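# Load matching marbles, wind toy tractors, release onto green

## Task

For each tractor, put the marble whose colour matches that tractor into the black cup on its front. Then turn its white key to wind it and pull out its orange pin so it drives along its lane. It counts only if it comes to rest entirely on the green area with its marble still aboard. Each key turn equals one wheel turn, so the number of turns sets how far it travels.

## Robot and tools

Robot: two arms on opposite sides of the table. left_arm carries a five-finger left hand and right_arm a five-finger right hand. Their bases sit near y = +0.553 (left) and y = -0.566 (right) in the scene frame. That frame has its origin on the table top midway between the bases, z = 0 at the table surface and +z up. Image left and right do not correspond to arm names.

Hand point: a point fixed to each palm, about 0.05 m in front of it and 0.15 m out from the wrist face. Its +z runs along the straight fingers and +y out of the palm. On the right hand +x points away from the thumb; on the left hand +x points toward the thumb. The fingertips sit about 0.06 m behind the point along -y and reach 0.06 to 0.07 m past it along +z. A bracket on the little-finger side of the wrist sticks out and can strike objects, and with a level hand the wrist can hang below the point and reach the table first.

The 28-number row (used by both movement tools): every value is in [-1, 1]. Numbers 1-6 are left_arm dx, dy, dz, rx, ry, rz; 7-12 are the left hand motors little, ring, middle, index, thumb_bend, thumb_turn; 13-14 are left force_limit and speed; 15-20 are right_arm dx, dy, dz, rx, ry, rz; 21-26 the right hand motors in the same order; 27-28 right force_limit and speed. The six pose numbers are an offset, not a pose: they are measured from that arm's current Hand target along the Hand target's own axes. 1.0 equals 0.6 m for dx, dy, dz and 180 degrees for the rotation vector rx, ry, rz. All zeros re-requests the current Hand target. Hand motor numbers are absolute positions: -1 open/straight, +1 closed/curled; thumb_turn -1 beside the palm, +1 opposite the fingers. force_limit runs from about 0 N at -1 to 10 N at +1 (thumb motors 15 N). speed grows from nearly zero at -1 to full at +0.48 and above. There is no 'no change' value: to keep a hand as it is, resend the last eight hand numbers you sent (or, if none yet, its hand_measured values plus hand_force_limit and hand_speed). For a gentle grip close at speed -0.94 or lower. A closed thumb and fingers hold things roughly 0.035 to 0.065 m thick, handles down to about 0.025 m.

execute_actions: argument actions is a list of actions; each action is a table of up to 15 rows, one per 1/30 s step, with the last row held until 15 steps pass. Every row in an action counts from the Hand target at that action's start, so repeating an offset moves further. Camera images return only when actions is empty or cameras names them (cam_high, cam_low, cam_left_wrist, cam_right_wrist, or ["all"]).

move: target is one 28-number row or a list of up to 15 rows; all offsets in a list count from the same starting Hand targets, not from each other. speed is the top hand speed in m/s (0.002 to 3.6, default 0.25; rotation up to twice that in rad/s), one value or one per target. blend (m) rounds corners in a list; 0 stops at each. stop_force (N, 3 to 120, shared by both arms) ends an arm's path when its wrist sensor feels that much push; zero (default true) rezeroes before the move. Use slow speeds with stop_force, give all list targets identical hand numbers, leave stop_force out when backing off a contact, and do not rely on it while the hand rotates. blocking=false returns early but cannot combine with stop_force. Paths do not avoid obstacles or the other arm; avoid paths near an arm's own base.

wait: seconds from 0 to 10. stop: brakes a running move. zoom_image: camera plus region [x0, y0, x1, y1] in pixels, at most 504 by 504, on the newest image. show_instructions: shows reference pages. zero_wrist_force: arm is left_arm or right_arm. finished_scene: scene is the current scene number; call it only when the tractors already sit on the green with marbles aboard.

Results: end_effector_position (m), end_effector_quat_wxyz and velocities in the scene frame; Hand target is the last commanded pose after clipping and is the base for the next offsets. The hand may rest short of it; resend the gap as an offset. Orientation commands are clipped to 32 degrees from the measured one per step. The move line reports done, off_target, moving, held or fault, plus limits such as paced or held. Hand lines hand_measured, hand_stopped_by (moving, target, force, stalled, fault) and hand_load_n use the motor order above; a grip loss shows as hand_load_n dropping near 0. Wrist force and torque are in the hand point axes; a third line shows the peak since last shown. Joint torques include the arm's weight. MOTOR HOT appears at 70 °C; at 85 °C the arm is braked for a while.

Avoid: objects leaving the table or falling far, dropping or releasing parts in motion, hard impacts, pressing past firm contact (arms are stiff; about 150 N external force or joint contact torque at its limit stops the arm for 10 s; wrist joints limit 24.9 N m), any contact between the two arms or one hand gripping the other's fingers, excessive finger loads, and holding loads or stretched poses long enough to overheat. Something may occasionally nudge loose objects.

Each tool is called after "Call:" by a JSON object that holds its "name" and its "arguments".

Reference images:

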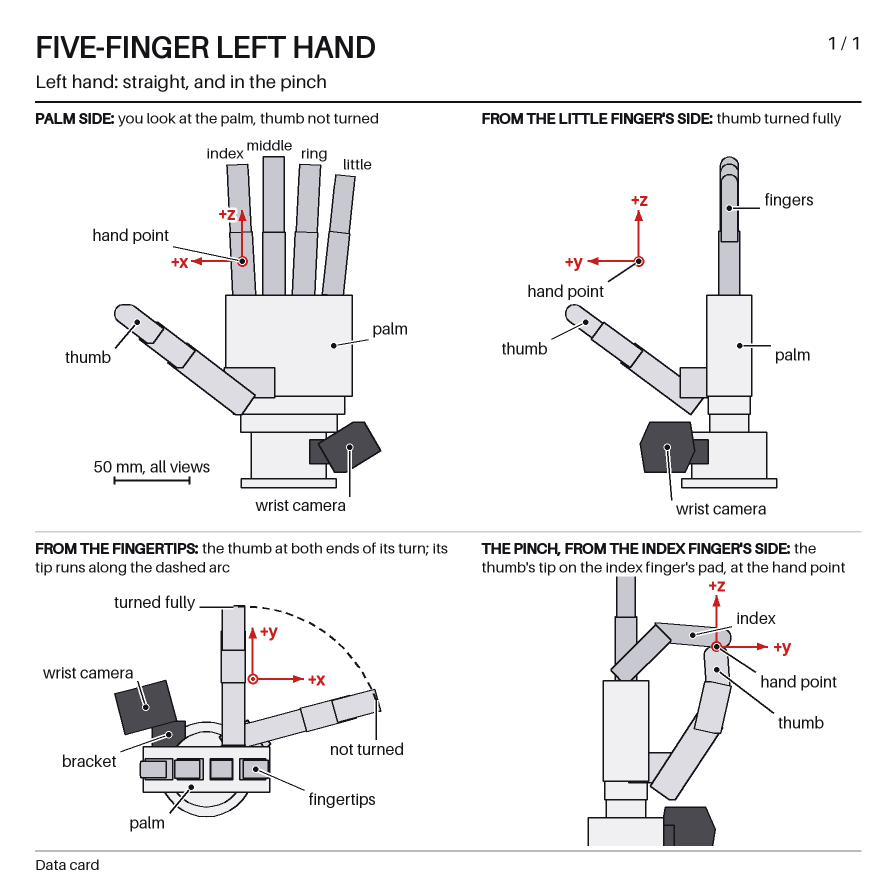

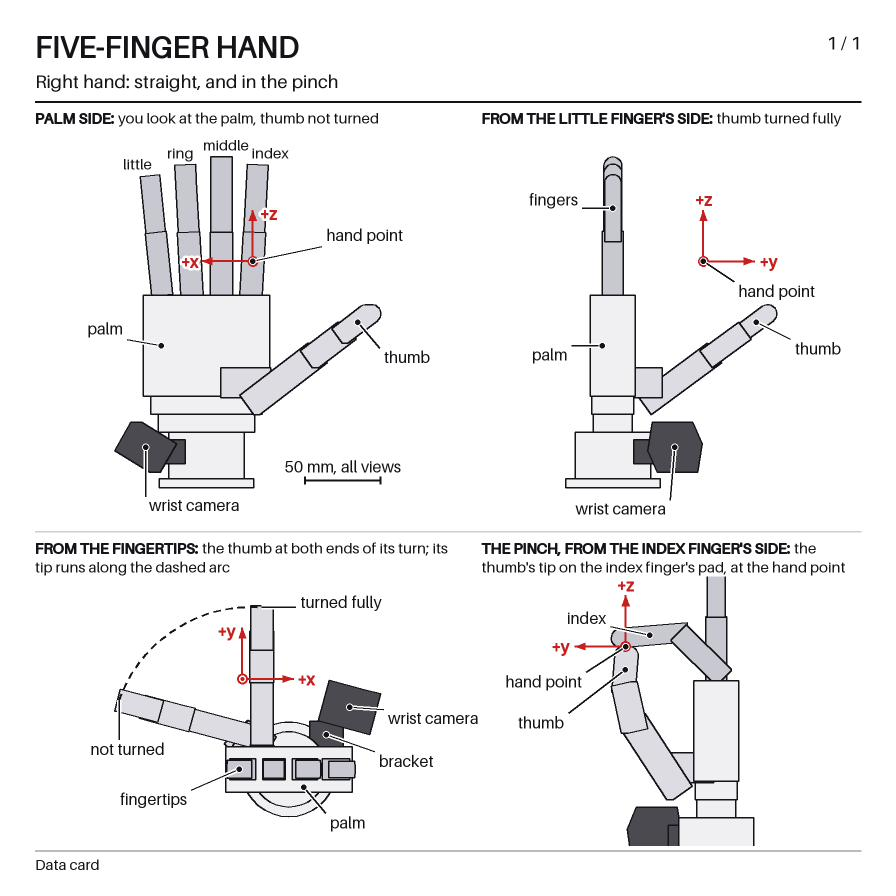

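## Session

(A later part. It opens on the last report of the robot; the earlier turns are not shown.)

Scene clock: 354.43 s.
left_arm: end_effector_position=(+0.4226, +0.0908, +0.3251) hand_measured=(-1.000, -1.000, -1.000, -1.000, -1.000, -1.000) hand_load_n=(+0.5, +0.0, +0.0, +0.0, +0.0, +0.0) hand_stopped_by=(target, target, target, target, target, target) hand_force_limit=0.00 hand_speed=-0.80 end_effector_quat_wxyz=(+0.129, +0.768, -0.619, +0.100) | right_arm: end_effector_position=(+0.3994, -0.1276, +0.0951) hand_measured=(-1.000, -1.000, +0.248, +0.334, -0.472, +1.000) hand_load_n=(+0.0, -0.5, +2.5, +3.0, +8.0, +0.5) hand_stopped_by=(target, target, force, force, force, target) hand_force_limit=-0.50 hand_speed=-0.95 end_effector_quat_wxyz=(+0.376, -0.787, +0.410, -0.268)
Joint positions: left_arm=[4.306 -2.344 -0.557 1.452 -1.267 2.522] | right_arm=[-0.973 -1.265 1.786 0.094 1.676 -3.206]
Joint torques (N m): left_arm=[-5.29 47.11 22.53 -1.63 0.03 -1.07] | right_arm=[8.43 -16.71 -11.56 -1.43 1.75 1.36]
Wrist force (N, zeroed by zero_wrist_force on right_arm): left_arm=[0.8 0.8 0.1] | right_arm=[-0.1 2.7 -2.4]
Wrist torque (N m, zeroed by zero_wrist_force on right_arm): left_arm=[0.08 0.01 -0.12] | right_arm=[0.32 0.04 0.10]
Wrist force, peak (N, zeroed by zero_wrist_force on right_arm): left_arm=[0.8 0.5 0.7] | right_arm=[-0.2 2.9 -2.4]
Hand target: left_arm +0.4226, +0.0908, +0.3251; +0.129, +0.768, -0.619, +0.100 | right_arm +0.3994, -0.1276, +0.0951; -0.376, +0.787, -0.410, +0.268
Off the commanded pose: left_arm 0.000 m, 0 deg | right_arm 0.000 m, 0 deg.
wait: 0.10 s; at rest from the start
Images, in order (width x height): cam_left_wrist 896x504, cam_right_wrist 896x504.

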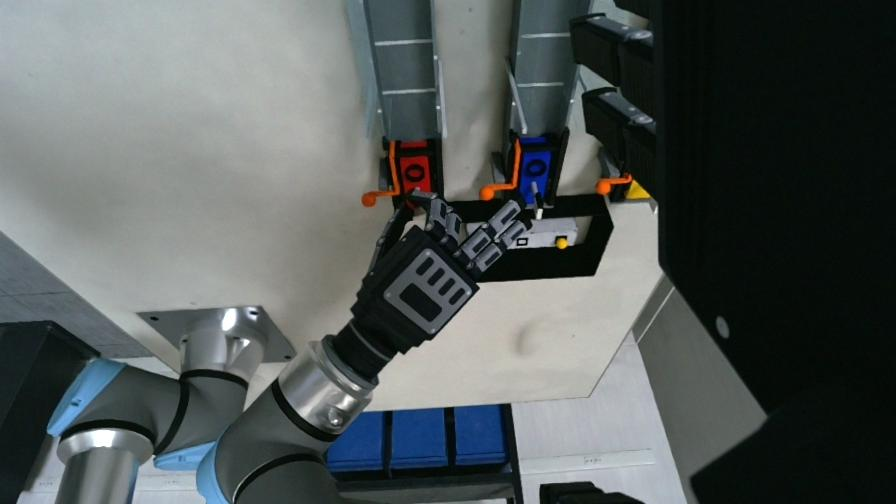

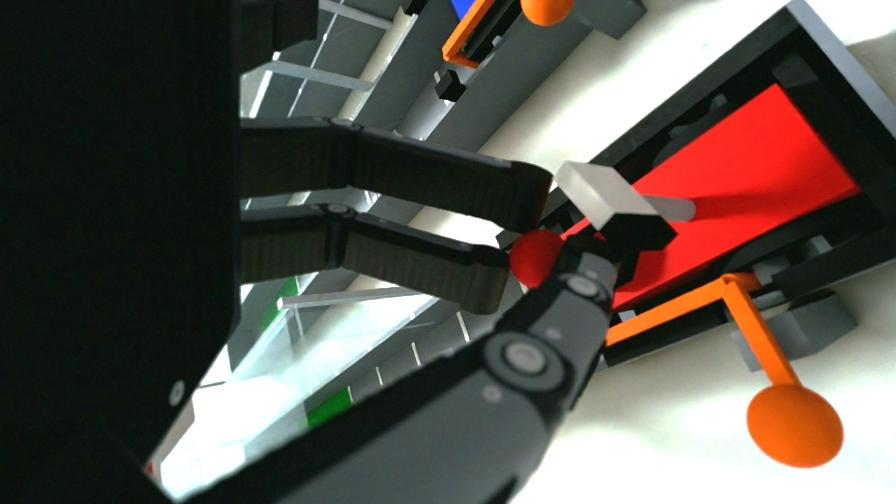

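Call:
{"name": "move", "arguments": {"target": [0,0,0,0,0,0,-1,-1,-1,-1,-1,-1,0,-0.8,-0.0093,0.018,0.0163,0,0,0,-1,-1,0.28,0.37,-0.22,1,-0.5,-0.95], "speed": 0.03, "stop_force": 4, "cameras": ["cam_high","cam_left_wrist","cam_right_wrist"]}}

Call:
{"name": "zoom_image", "arguments": {"camera": "cam_right_wrist", "region": [480, 160, 660, 340]}}

Call:
{"name": "zoom_image", "arguments": {"camera": "cam_left_wrist", "region": [395, 155, 445, 215]}}

Call:
{"name": "zoom_image", "arguments": {"camera": "cam_high", "region": [360, 225, 420, 285]}}

Scene clock: 358.70 s.
left_arm: end_effector_position=(+0.4226, +0.0908, +0.3251) hand_measured=(-1.000, -1.000, -1.000, -1.000, -1.000, -1.000) hand_load_n=(+0.0, +0.0, +0.0, +0.0, +0.0, +0.0) hand_stopped_by=(target, target, target, target, target, target) hand_force_limit=0.00 hand_speed=-0.80 end_effector_quat_wxyz=(+0.129, +0.768, -0.619, +0.100) | right_arm: end_effector_position=(+0.3988, -0.1234, +0.0801) hand_measured=(-1.000, -1.000, +0.248, +0.334, -0.472, +1.000) hand_load_n=(+0.0, +0.0, +2.5, +3.0, +8.0, +0.5) hand_stopped_by=(target, target, force, force, force, target) hand_force_limit=-0.50 hand_speed=-0.95 end_effector_quat_wxyz=(+0.376, -0.787, +0.410, -0.268)
Joint positions: left_arm=[4.306 -2.344 -0.557 1.452 -1.267 2.522] | right_arm=[-0.963 -1.239 1.795 0.06 1.684 -3.2]
Joint torques (N m): left_arm=[-5.31 47.01 22.46 -1.65 0.12 -0.97] | right_arm=[8.32 -17.85 -10.94 -1.68 1.59 1.32]
Wrist force (N, zeroed by zero_wrist_force on right_arm): left_arm=[0.9 0.5 0.4] | right_arm=[-0.5 2.9 -2.3]
Wrist torque (N m, zeroed by zero_wrist_force on right_arm): left_arm=[0.02 0.02 -0.11] | right_arm=[0.35 0.12 0.07]
Wrist force, peak (N, zeroed by zero_wrist_force on right_arm): left_arm=[0.9 0.8 0.6] | right_arm=[-0.1 2.8 -2.5]
Hand target: left_arm +0.4226, +0.0908, +0.3251; +0.129, +0.768, -0.619, +0.100 | right_arm +0.3988, -0.1234, +0.0800; -0.376, +0.787, -0.410, +0.268
Off the commanded pose: left_arm 0.000 m, 0 deg | right_arm 0.000 m, 0 deg.
move: done
Images, in order (width x height): cam_high 896x504, cam_left_wrist 896x504, cam_right_wrist 896x504.

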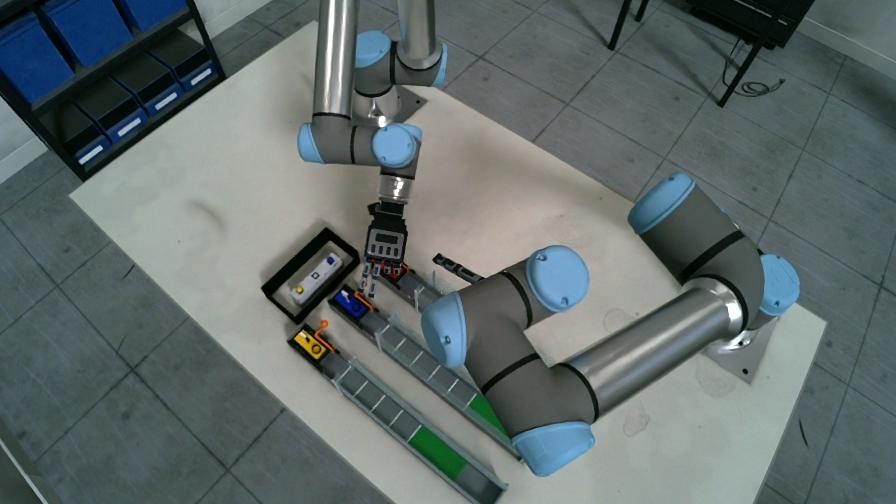

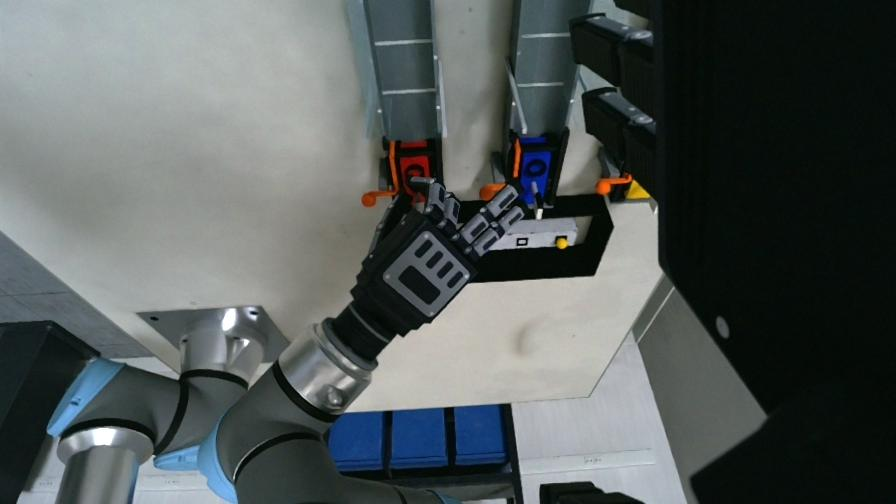

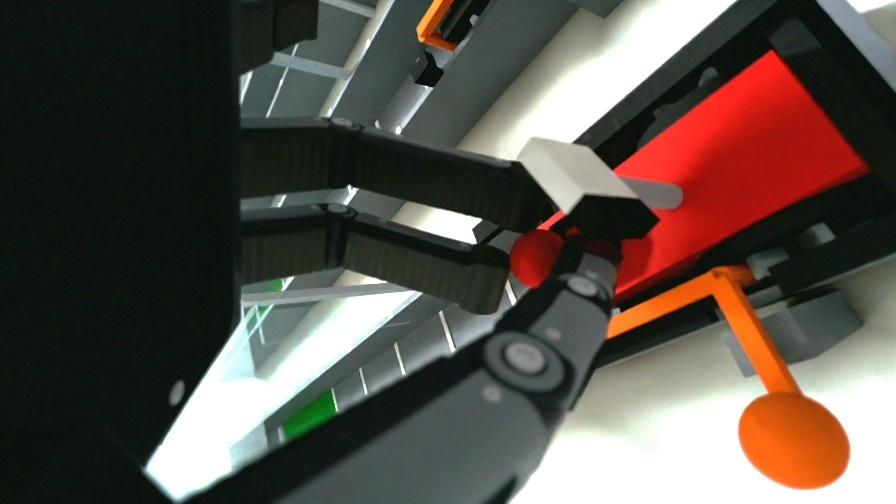

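Scaled by 2.800.

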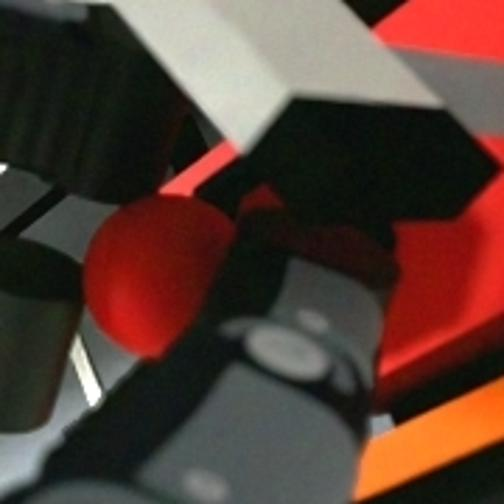

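Scaled by 8.400.

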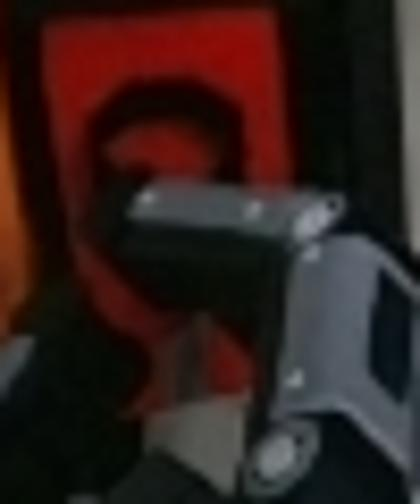

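Scaled by 8.400.

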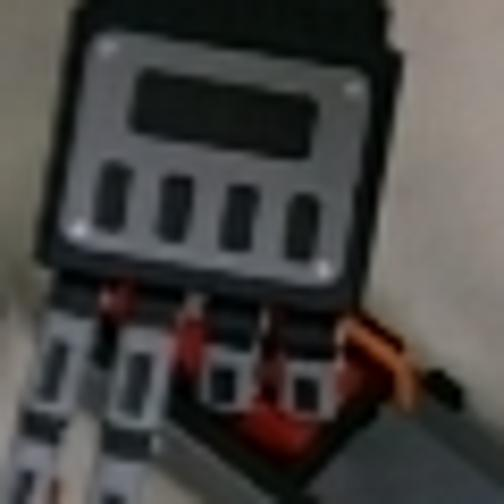

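Call:
{"name": "zoom_image", "arguments": {"camera": "cam_left_wrist", "region": [396, 164, 432, 206]}}

Call:
{"name": "zoom_image", "arguments": {"camera": "cam_high", "region": [376, 258, 412, 282]}}

Scaled by 12.000.

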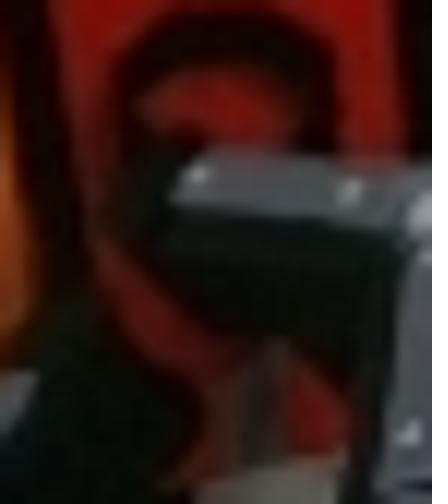

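Scaled by 14.000.

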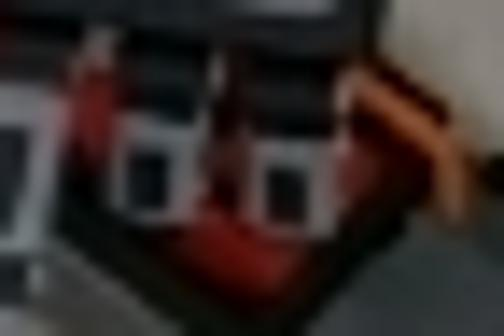

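Call:
{"name": "move", "arguments": {"target": [0,0,0,0,0,0,-1,-1,-1,-1,-1,-1,0,-0.8,-0.0054,0.0209,0.0159,0,0,0,-1,-1,0.28,0.37,-0.22,1,-0.5,-0.95], "speed": 0.008, "stop_force": 3, "cameras": ["cam_high","cam_left_wrist","cam_right_wrist"]}}

Call:
{"name": "zoom_image", "arguments": {"camera": "cam_right_wrist", "region": [480, 160, 660, 340]}}

Call:
{"name": "zoom_image", "arguments": {"camera": "cam_left_wrist", "region": [396, 154, 432, 196]}}

Call:
{"name": "zoom_image", "arguments": {"camera": "cam_high", "region": [370, 245, 418, 285]}}

Scene clock: 363.67 s.
left_arm: end_effector_position=(+0.4226, +0.0908, +0.3251) hand_measured=(-1.000, -1.000, -1.000, -1.000, -1.000, -1.000) hand_load_n=(+0.0, +0.5, +0.0, +0.0, +0.0, +0.0) hand_stopped_by=(target, target, target, target, target, target) hand_force_limit=0.00 hand_speed=-0.80 end_effector_quat_wxyz=(+0.129, +0.768, -0.619, +0.100) | right_arm: end_effector_position=(+0.3986, -0.1221, +0.0668) hand_measured=(-1.000, -1.000, +0.248, +0.334, -0.472, +1.000) hand_load_n=(+0.0, +0.0, +2.5, +3.0, +6.5, -0.5) hand_stopped_by=(target, target, force, force, force, target) hand_force_limit=-0.50 hand_speed=-0.95 end_effector_quat_wxyz=(+0.376, -0.787, +0.410, -0.268)
Joint positions: left_arm=[4.306 -2.344 -0.557 1.452 -1.267 2.522] | right_arm=[-0.96 -1.22 1.808 0.028 1.686 -3.199]
Joint torques (N m): left_arm=[-4.83 47.84 22.12 -1.69 0.16 -0.94] | right_arm=[-5.61 -41.3 -24.06 2.02 -1.63 -0.85]
Wrist force (N, zeroed by zero_wrist_force on right_arm): left_arm=[0.6 0.7 0.4] | right_arm=[0.4 -0.4 -2.8]
Wrist torque (N m, zeroed by zero_wrist_force on right_arm): left_arm=[0.05 0.07 -0.14] | right_arm=[0.22 0.09 0.03]
Wrist force, peak (N, zeroed by zero_wrist_force on right_arm): left_arm=[1.0 0.8 0.4] | right_arm=[0.8 -2.5 -4.2]
Hand target: left_arm +0.4226, +0.0908, +0.3251; +0.129, +0.768, -0.619, +0.100 | right_arm +0.3986, -0.1221, +0.0668; -0.376, +0.787, -0.410, +0.268 (not the last commanded pose)
Off the commanded pose: left_arm 0.000 m, 0 deg | right_arm 0.003 m, 0 deg.
move: contact (right_arm)
Images, in order (width x height): cam_high 896x504, cam_left_wrist 896x504, cam_right_wrist 896x504.

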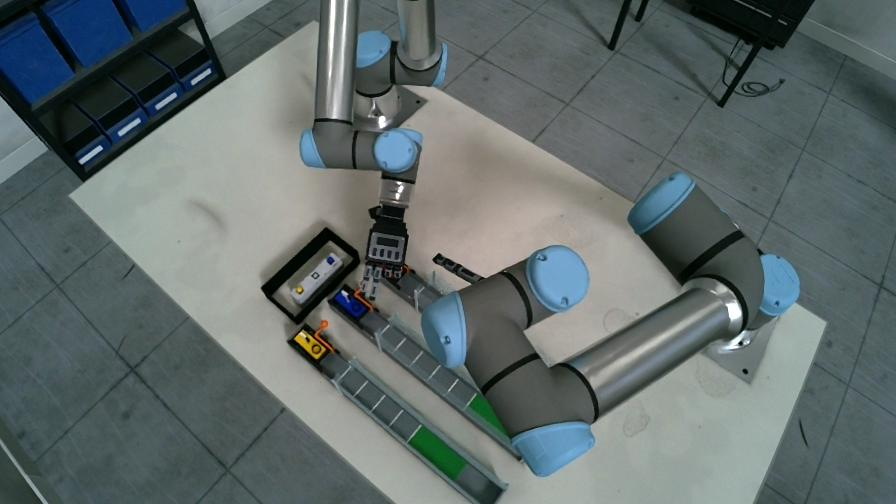

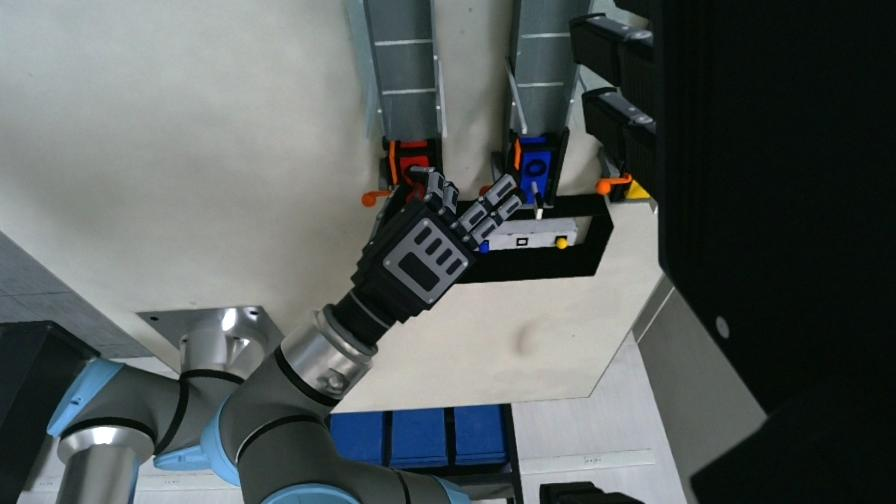

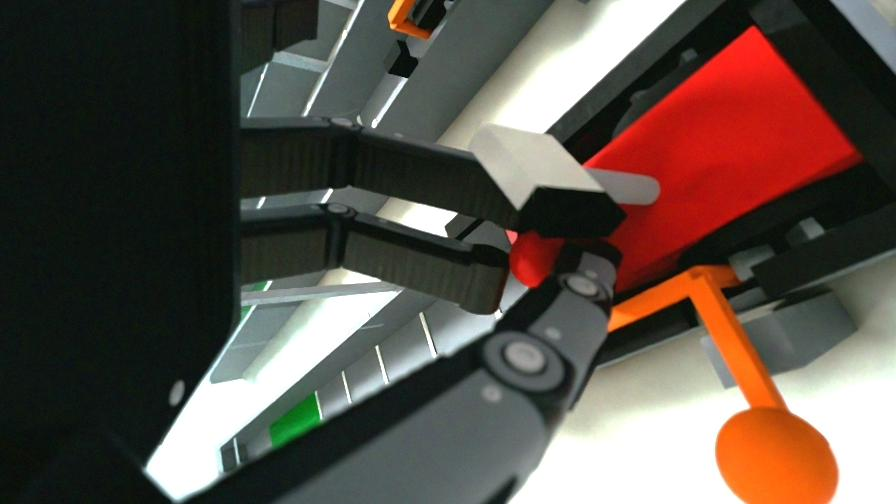

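Scaled by 2.800.

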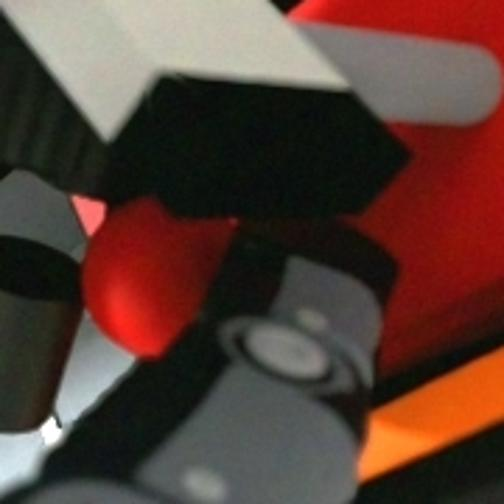

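Scaled by 12.000.

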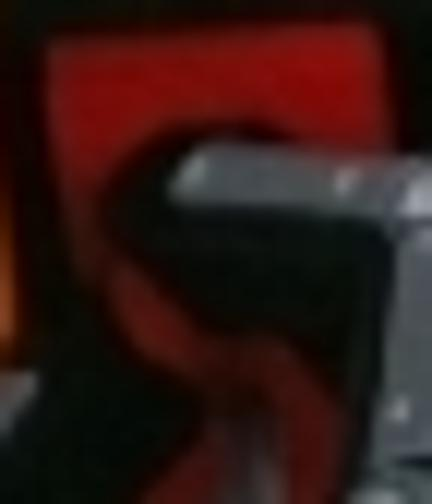

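Scaled by 10.500.

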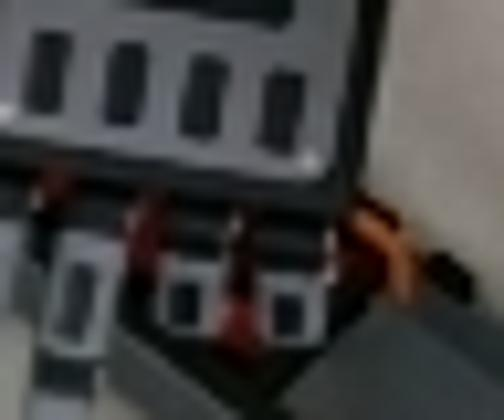

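Call:
{"name": "zoom_image", "arguments": {"camera": "cam_right_wrist", "region": [490, 210, 570, 320]}}

Call:
{"name": "zoom_image", "arguments": {"camera": "cam_right_wrist", "region": [560, 200, 680, 330]}}

Scaled by 4.582.

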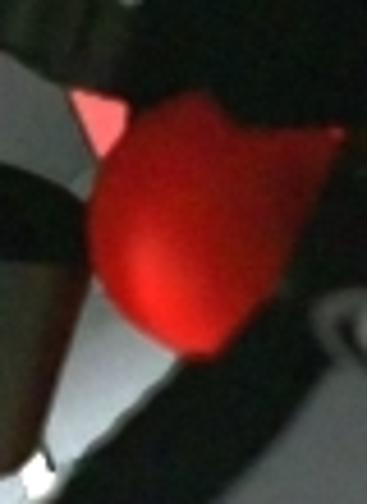

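Scaled by 3.877.

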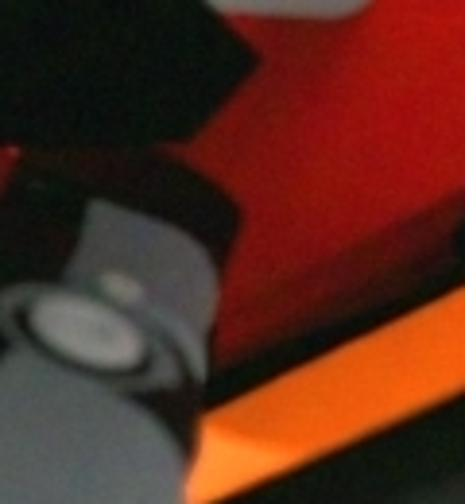

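Call:
{"name": "move", "arguments": {"target": [[0,0,0,0,0,0,-1,-1,-1,-1,-1,-1,0,-0.8,0.0012,-0.0085,-0.006,0,0,0,-1,-1,0.28,0.37,-0.22,1,-0.5,-0.95],[0,0,0,0,0,0,-1,-1,-1,-1,-1,-1,0,-0.8,-0.0013,-0.0053,-0.011,0.007,-0.0496,-0.0351,-1,-1,0.28,0.37,-0.22,1,-0.5,-0.95]], "speed": 0.04, "cameras": ["cam_left_wrist","cam_right_wrist"]}}

Call:
{"name": "zoom_image", "arguments": {"camera": "cam_right_wrist", "region": [490, 180, 660, 350]}}

Call:
{"name": "zoom_image", "arguments": {"camera": "cam_left_wrist", "region": [396, 154, 432, 196]}}

Scene clock: 371.63 s.
left_arm: end_effector_position=(+0.4226, +0.0908, +0.3251) hand_measured=(-1.000, -1.000, -1.000, -1.000, -1.000, -1.000) hand_load_n=(+0.0, +0.0, +0.0, +0.0, +0.0, +0.0) hand_stopped_by=(target, target, target, target, target, target) hand_force_limit=0.00 hand_speed=-0.80 end_effector_quat_wxyz=(+0.129, +0.768, -0.619, +0.100) | right_arm: end_effector_position=(+0.3948, -0.1227, +0.0731) hand_measured=(-1.000, -1.000, +0.248, +0.334, -0.472, +1.000) hand_load_n=(+0.0, +0.0, +2.5, +3.0, +8.0, +0.0) hand_stopped_by=(target, target, force, force, force, target) hand_force_limit=-0.50 hand_speed=-0.95 end_effector_quat_wxyz=(+0.400, -0.822, +0.333, -0.231)
Joint positions: left_arm=[4.306 -2.344 -0.557 1.452 -1.267 2.522] | right_arm=[-1.035 -1.248 1.829 0.034 1.468 -3.353]
Joint torques (N m): left_arm=[-4.66 48.13 22.06 -1.59 0.23 -1.07] | right_arm=[-9.91 -41.59 -11.81 1.8 -1.96 -0.95]
Wrist force (N, zeroed by zero_wrist_force on right_arm): left_arm=[0.7 0.4 0.5] | right_arm=[-0.4 2.6 -2.1]
Wrist torque (N m, zeroed by zero_wrist_force on right_arm): left_arm=[0.00 0.05 -0.12] | right_arm=[0.29 0.09 0.19]
Wrist force, peak (N, zeroed by zero_wrist_force on right_arm): left_arm=[0.9 0.6 0.7] | right_arm=[-0.4 2.9 -2.4]
Hand target: left_arm +0.4226, +0.0908, +0.3251; +0.129, +0.768, -0.619, +0.100 | right_arm +0.3948, -0.1227, +0.0731; -0.400, +0.822, -0.333, +0.231
Off the commanded pose: left_arm 0.000 m, 0 deg | right_arm 0.000 m, 0 deg.
move: done
Images, in order (width x height): cam_left_wrist 896x504, cam_right_wrist 896x504.

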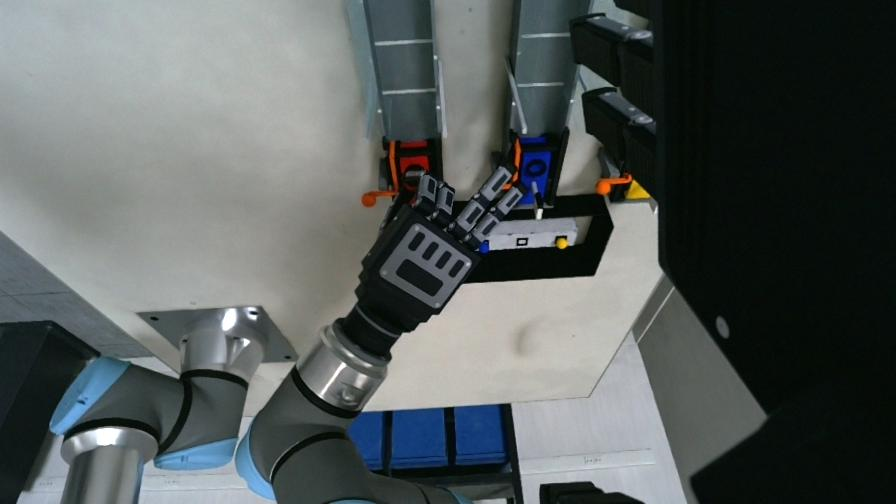

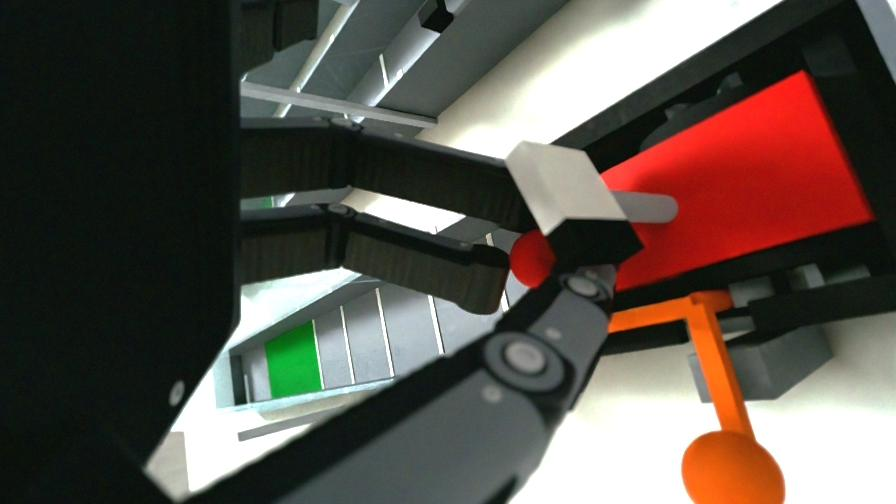

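Scaled by 2.965.

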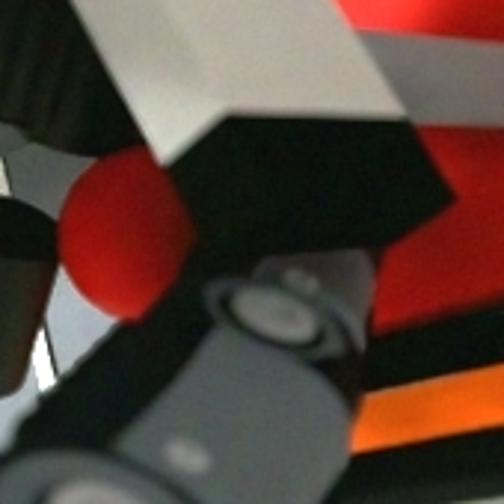

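Scaled by 12.000.

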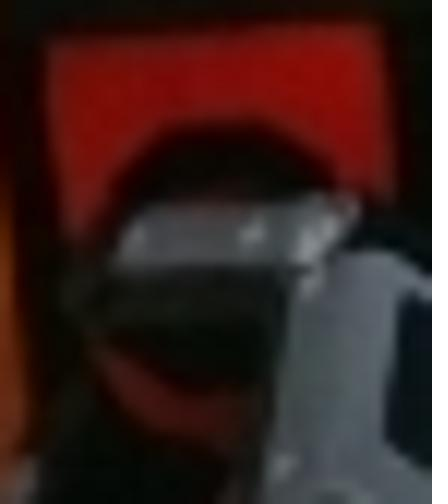

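Call:
{"name": "move", "arguments": {"target": [0,0,0,0,0,0,-1,-1,-1,-1,-1,-1,0,-0.8,-0.0038,0.027,0.0191,0,0,0,-1,-1,0.28,0.37,-0.22,1,-0.5,-0.95], "speed": 0.008, "stop_force": 3, "cameras": ["cam_left_wrist","cam_right_wrist"]}}

Call:
{"name": "zoom_image", "arguments": {"camera": "cam_right_wrist", "region": [490, 180, 660, 350]}}

Call:
{"name": "zoom_image", "arguments": {"camera": "cam_left_wrist", "region": [396, 154, 432, 196]}}

Scene clock: 374.30 s.
left_arm: end_effector_position=(+0.4226, +0.0908, +0.3251) hand_measured=(-1.000, -1.000, -1.000, -1.000, -1.000, -1.000) hand_load_n=(+0.0, +0.0, +0.0, +0.0, +0.0, +0.0) hand_stopped_by=(target, target, target, target, target, target) hand_force_limit=0.00 hand_speed=-0.80 end_effector_quat_wxyz=(+0.129, +0.768, -0.619, +0.100) | right_arm: end_effector_position=(+0.3948, -0.1227, +0.0679) hand_measured=(-1.000, -1.000, +0.248, +0.334, -0.472, +1.000) hand_load_n=(+0.0, +0.0, +2.5, +3.5, +7.0, +0.0) hand_stopped_by=(target, target, force, force, force, target) hand_force_limit=-0.50 hand_speed=-0.95 end_effector_quat_wxyz=(+0.400, -0.822, +0.333, -0.231)
Joint positions: left_arm=[4.306 -2.344 -0.557 1.452 -1.267 2.522] | right_arm=[-1.035 -1.241 1.835 0.021 1.468 -3.353]
Joint torques (N m): left_arm=[-3.86 47.47 21.84 -1.53 0.25 -0.96] | right_arm=[-6.99 -41.58 -24.22 1.91 -1.69 -1.32]
Wrist force (N, zeroed by zero_wrist_force on right_arm): left_arm=[1.0 0.4 0.4] | right_arm=[0.0 0.6 -2.5]
Wrist torque (N m, zeroed by zero_wrist_force on right_arm): left_arm=[0.01 0.00 -0.10] | right_arm=[0.26 0.06 0.18]
Wrist force, peak (N, zeroed by zero_wrist_force on right_arm): left_arm=[1.0 0.7 0.3] | right_arm=[0.2 -1.8 -3.9]
Hand target: left_arm +0.4226, +0.0908, +0.3251; +0.129, +0.768, -0.619, +0.100 | right_arm +0.3948, -0.1227, +0.0679; -0.400, +0.822, -0.333, +0.231 (not the last commanded pose)
Off the commanded pose: left_arm 0.000 m, 0 deg | right_arm 0.015 m, 0 deg.
move: contact (right_arm)
Images, in order (width x height): cam_left_wrist 896x504, cam_right_wrist 896x504.

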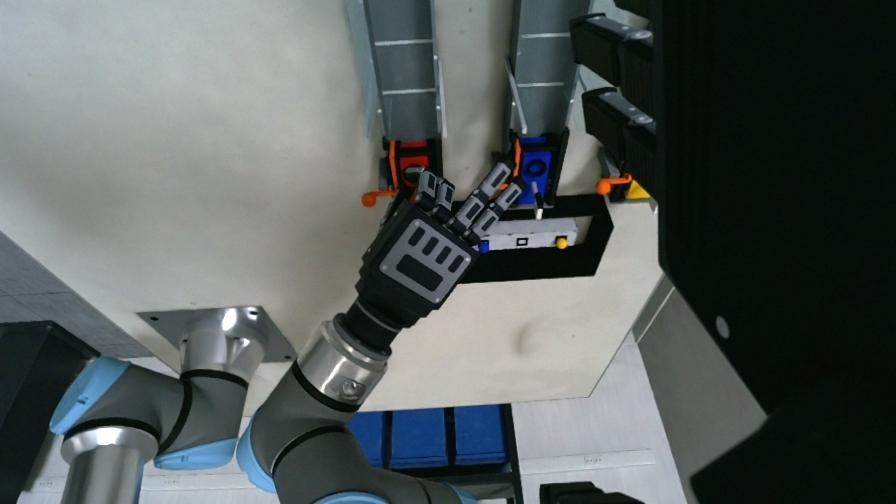

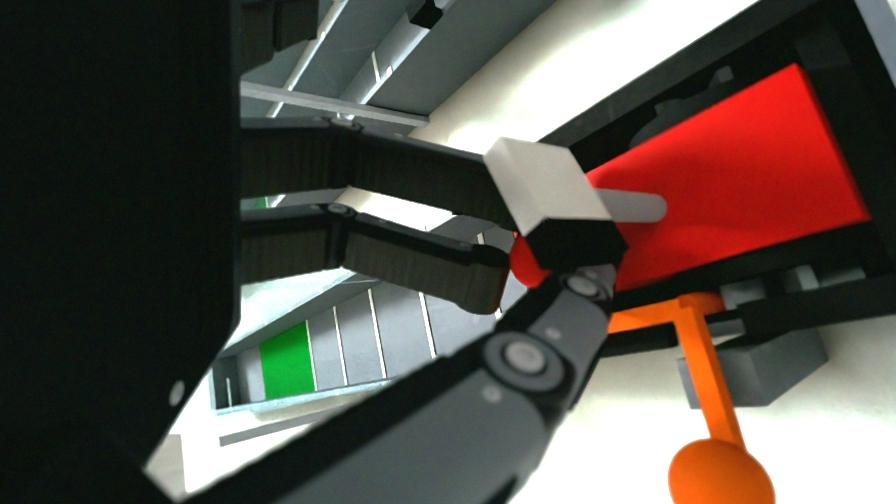

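Scaled by 2.965.

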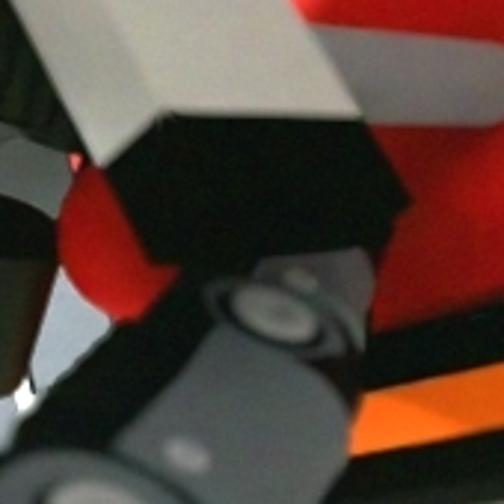

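Scaled by 12.000.

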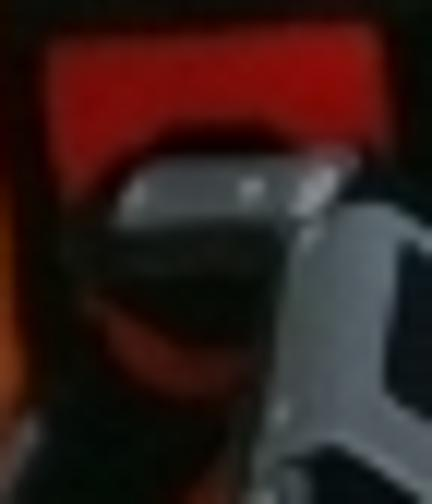

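Call:
{"name": "zoom_image", "arguments": {"camera": "cam_left_wrist", "region": [400, 162, 424, 190]}}

Call:
{"name": "zoom_image", "arguments": {"camera": "cam_right_wrist", "region": [490, 210, 570, 320]}}

Scaled by 18.000.

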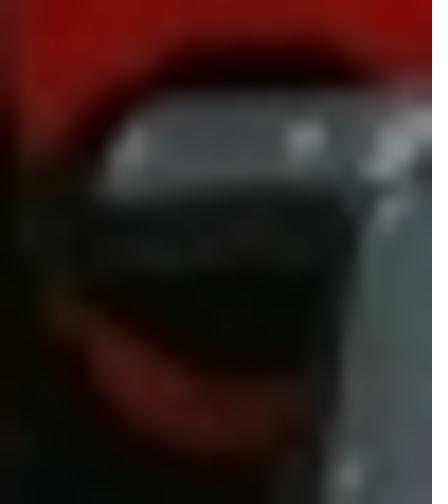

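Scaled by 4.582.

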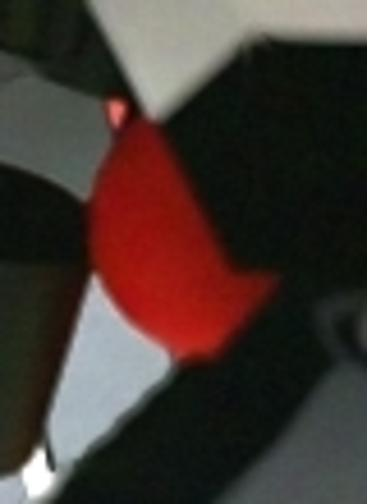

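Call:
{"name": "move", "arguments": {"target": [[0,0,0,0,0,0,-1,-1,-1,-1,-1,-1,0,-0.8,0.0004,-0.0027,-0.0019,0,0,0,-1,-1,0.28,0.37,-0.22,1,-0.5,-0.95],[0,0,0,0,0,0,-1,-1,-1,-1,-1,-1,0,-0.8,0.0017,-0.0044,0.0008,0,0,0,-1,-1,0.28,0.37,-0.22,1,-0.5,-0.95]], "speed": 0.02}}

Call:
{"name": "move", "arguments": {"target": [0,0,0,0,0,0,-1,-1,-1,-1,-1,-1,0,-0.8,-0.0022,0.0162,0.0115,0,0,0,-1,-1,0.28,0.37,-0.22,1,-0.5,-0.95], "speed": 0.006, "stop_force": 3, "cameras": ["cam_left_wrist","cam_right_wrist"]}}

Call:
{"name": "zoom_image", "arguments": {"camera": "cam_left_wrist", "region": [400, 162, 424, 190]}}

Call:
{"name": "zoom_image", "arguments": {"camera": "cam_right_wrist", "region": [490, 180, 660, 350]}}

Scene clock: 378.07 s.
left_arm: end_effector_position=(+0.4226, +0.0908, +0.3251) hand_measured=(-1.000, -1.000, -1.000, -1.000, -1.000, -1.000) hand_load_n=(-0.5, +0.0, +0.0, +0.0, +0.0, +0.0) hand_stopped_by=(target, target, target, target, target, target) hand_force_limit=0.00 hand_speed=-0.80 end_effector_quat_wxyz=(+0.129, +0.768, -0.619, +0.100) | right_arm: end_effector_position=(+0.3967, -0.1220, +0.0699) hand_measured=(-1.000, -1.000, +0.248, +0.334, -0.472, +1.000) hand_load_n=(+0.0, +0.0, +2.0, +3.0, +8.0, +0.0) hand_stopped_by=(target, target, force, force, force, target) hand_force_limit=-0.50 hand_speed=-0.95 end_effector_quat_wxyz=(+0.400, -0.822, +0.333, -0.231)
Joint positions: left_arm=[4.306 -2.344 -0.557 1.452 -1.267 2.522] | right_arm=[-1.036 -1.24 1.827 0.028 1.467 -3.353]
Joint torques (N m): left_arm=[-4.48 47.7 22.07 -1.48 0.3 -0.97] | right_arm=[-9.05 -16.1 -24.48 1.68 -2.14 -1.1]
Wrist force (N, zeroed by zero_wrist_force on right_arm): left_arm=[1.0 0.5 0.6] | right_arm=[-0.3 2.5 -2.1]
Wrist torque (N m, zeroed by zero_wrist_force on right_arm): left_arm=[0.01 0.00 -0.10] | right_arm=[0.27 0.08 0.19]
Wrist force, peak (N, zeroed by zero_wrist_force on right_arm): left_arm=[1.2 0.6 0.4] | right_arm=[-0.4 2.8 -2.2]
Hand target: left_arm +0.4226, +0.0908, +0.3251; +0.129, +0.768, -0.619, +0.100 | right_arm +0.3967, -0.1220, +0.0698; -0.400, +0.822, -0.333, +0.231
Off the commanded pose: left_arm 0.000 m, 0 deg | right_arm 0.000 m, 0 deg.
move: done

Scene clock: 379.93 s.
left_arm: end_effector_position=(+0.4226, +0.0908, +0.3251) hand_measured=(-1.000, -1.000, -1.000, -1.000, -1.000, -1.000) hand_load_n=(+0.0, +0.0, +0.0, +0.0, +0.0, +0.0) hand_stopped_by=(target, target, target, target, target, target) hand_force_limit=0.00 hand_speed=-0.80 end_effector_quat_wxyz=(+0.129, +0.768, -0.619, +0.100) | right_arm: end_effector_position=(+0.3968, -0.1220, +0.0660) hand_measured=(-1.000, -1.000, +0.248, +0.334, -0.472, +1.000) hand_load_n=(+0.0, +0.0, +1.5, +3.0, +8.0, +0.5) hand_stopped_by=(target, target, force, force, force, target) hand_force_limit=-0.50 hand_speed=-0.95 end_effector_quat_wxyz=(+0.400, -0.822, +0.333, -0.231)
Joint positions: left_arm=[4.306 -2.344 -0.557 1.452 -1.267 2.522] | right_arm=[-1.036 -1.234 1.831 0.018 1.467 -3.353]
Joint torques (N m): left_arm=[-4.71 47.82 21.66 -1.53 0.37 -1] | right_arm=[-8.22 -41.2 -24.14 2.07 -1.49 -1.18]
Wrist force (N, zeroed by zero_wrist_force on right_arm): left_arm=[0.7 0.6 0.5] | right_arm=[0.2 -0.8 -3.5]
Wrist torque (N m, zeroed by zero_wrist_force on right_arm): left_arm=[0.03 0.04 -0.12] | right_arm=[0.24 0.10 0.14]
Wrist force, peak (N, zeroed by zero_wrist_force on right_arm): left_arm=[0.9 0.8 0.5] | right_arm=[0.5 -2.3 -3.8]
Hand target: left_arm +0.4226, +0.0908, +0.3251; +0.129, +0.768, -0.619, +0.100 | right_arm +0.3968, -0.1220, +0.0660; -0.400, +0.822, -0.333, +0.231 (not the last commanded pose)
Off the commanded pose: left_arm 0.000 m, 0 deg | right_arm 0.008 m, 0 deg.
move: contact (right_arm)
Images, in order (width x height): cam_left_wrist 896x504, cam_right_wrist 896x504.

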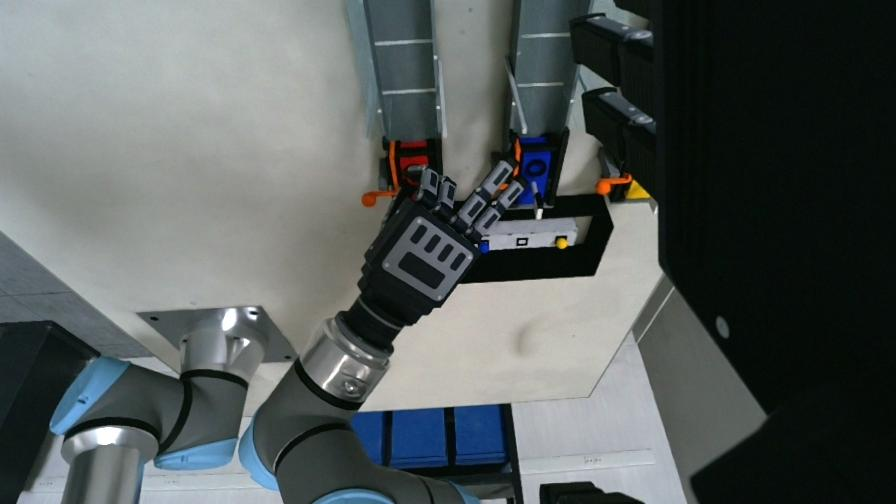

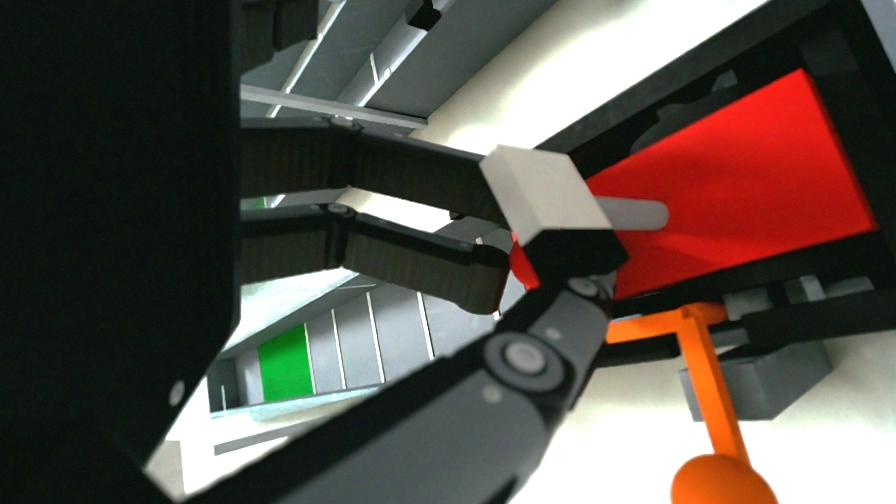

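Scaled by 18.000.

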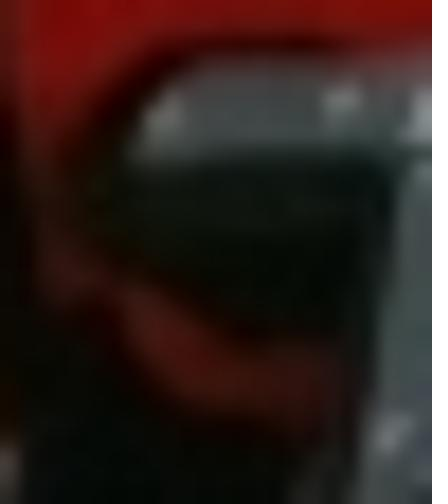

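Scaled by 2.965.

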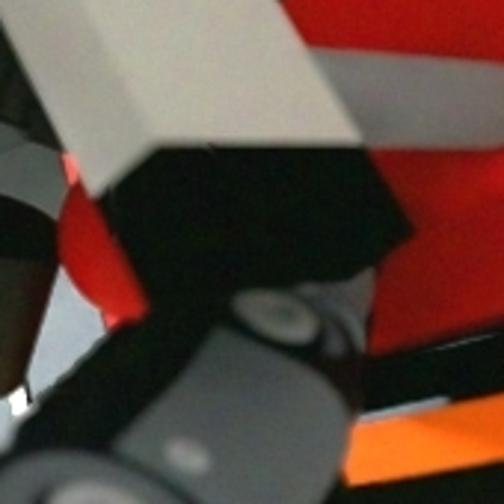

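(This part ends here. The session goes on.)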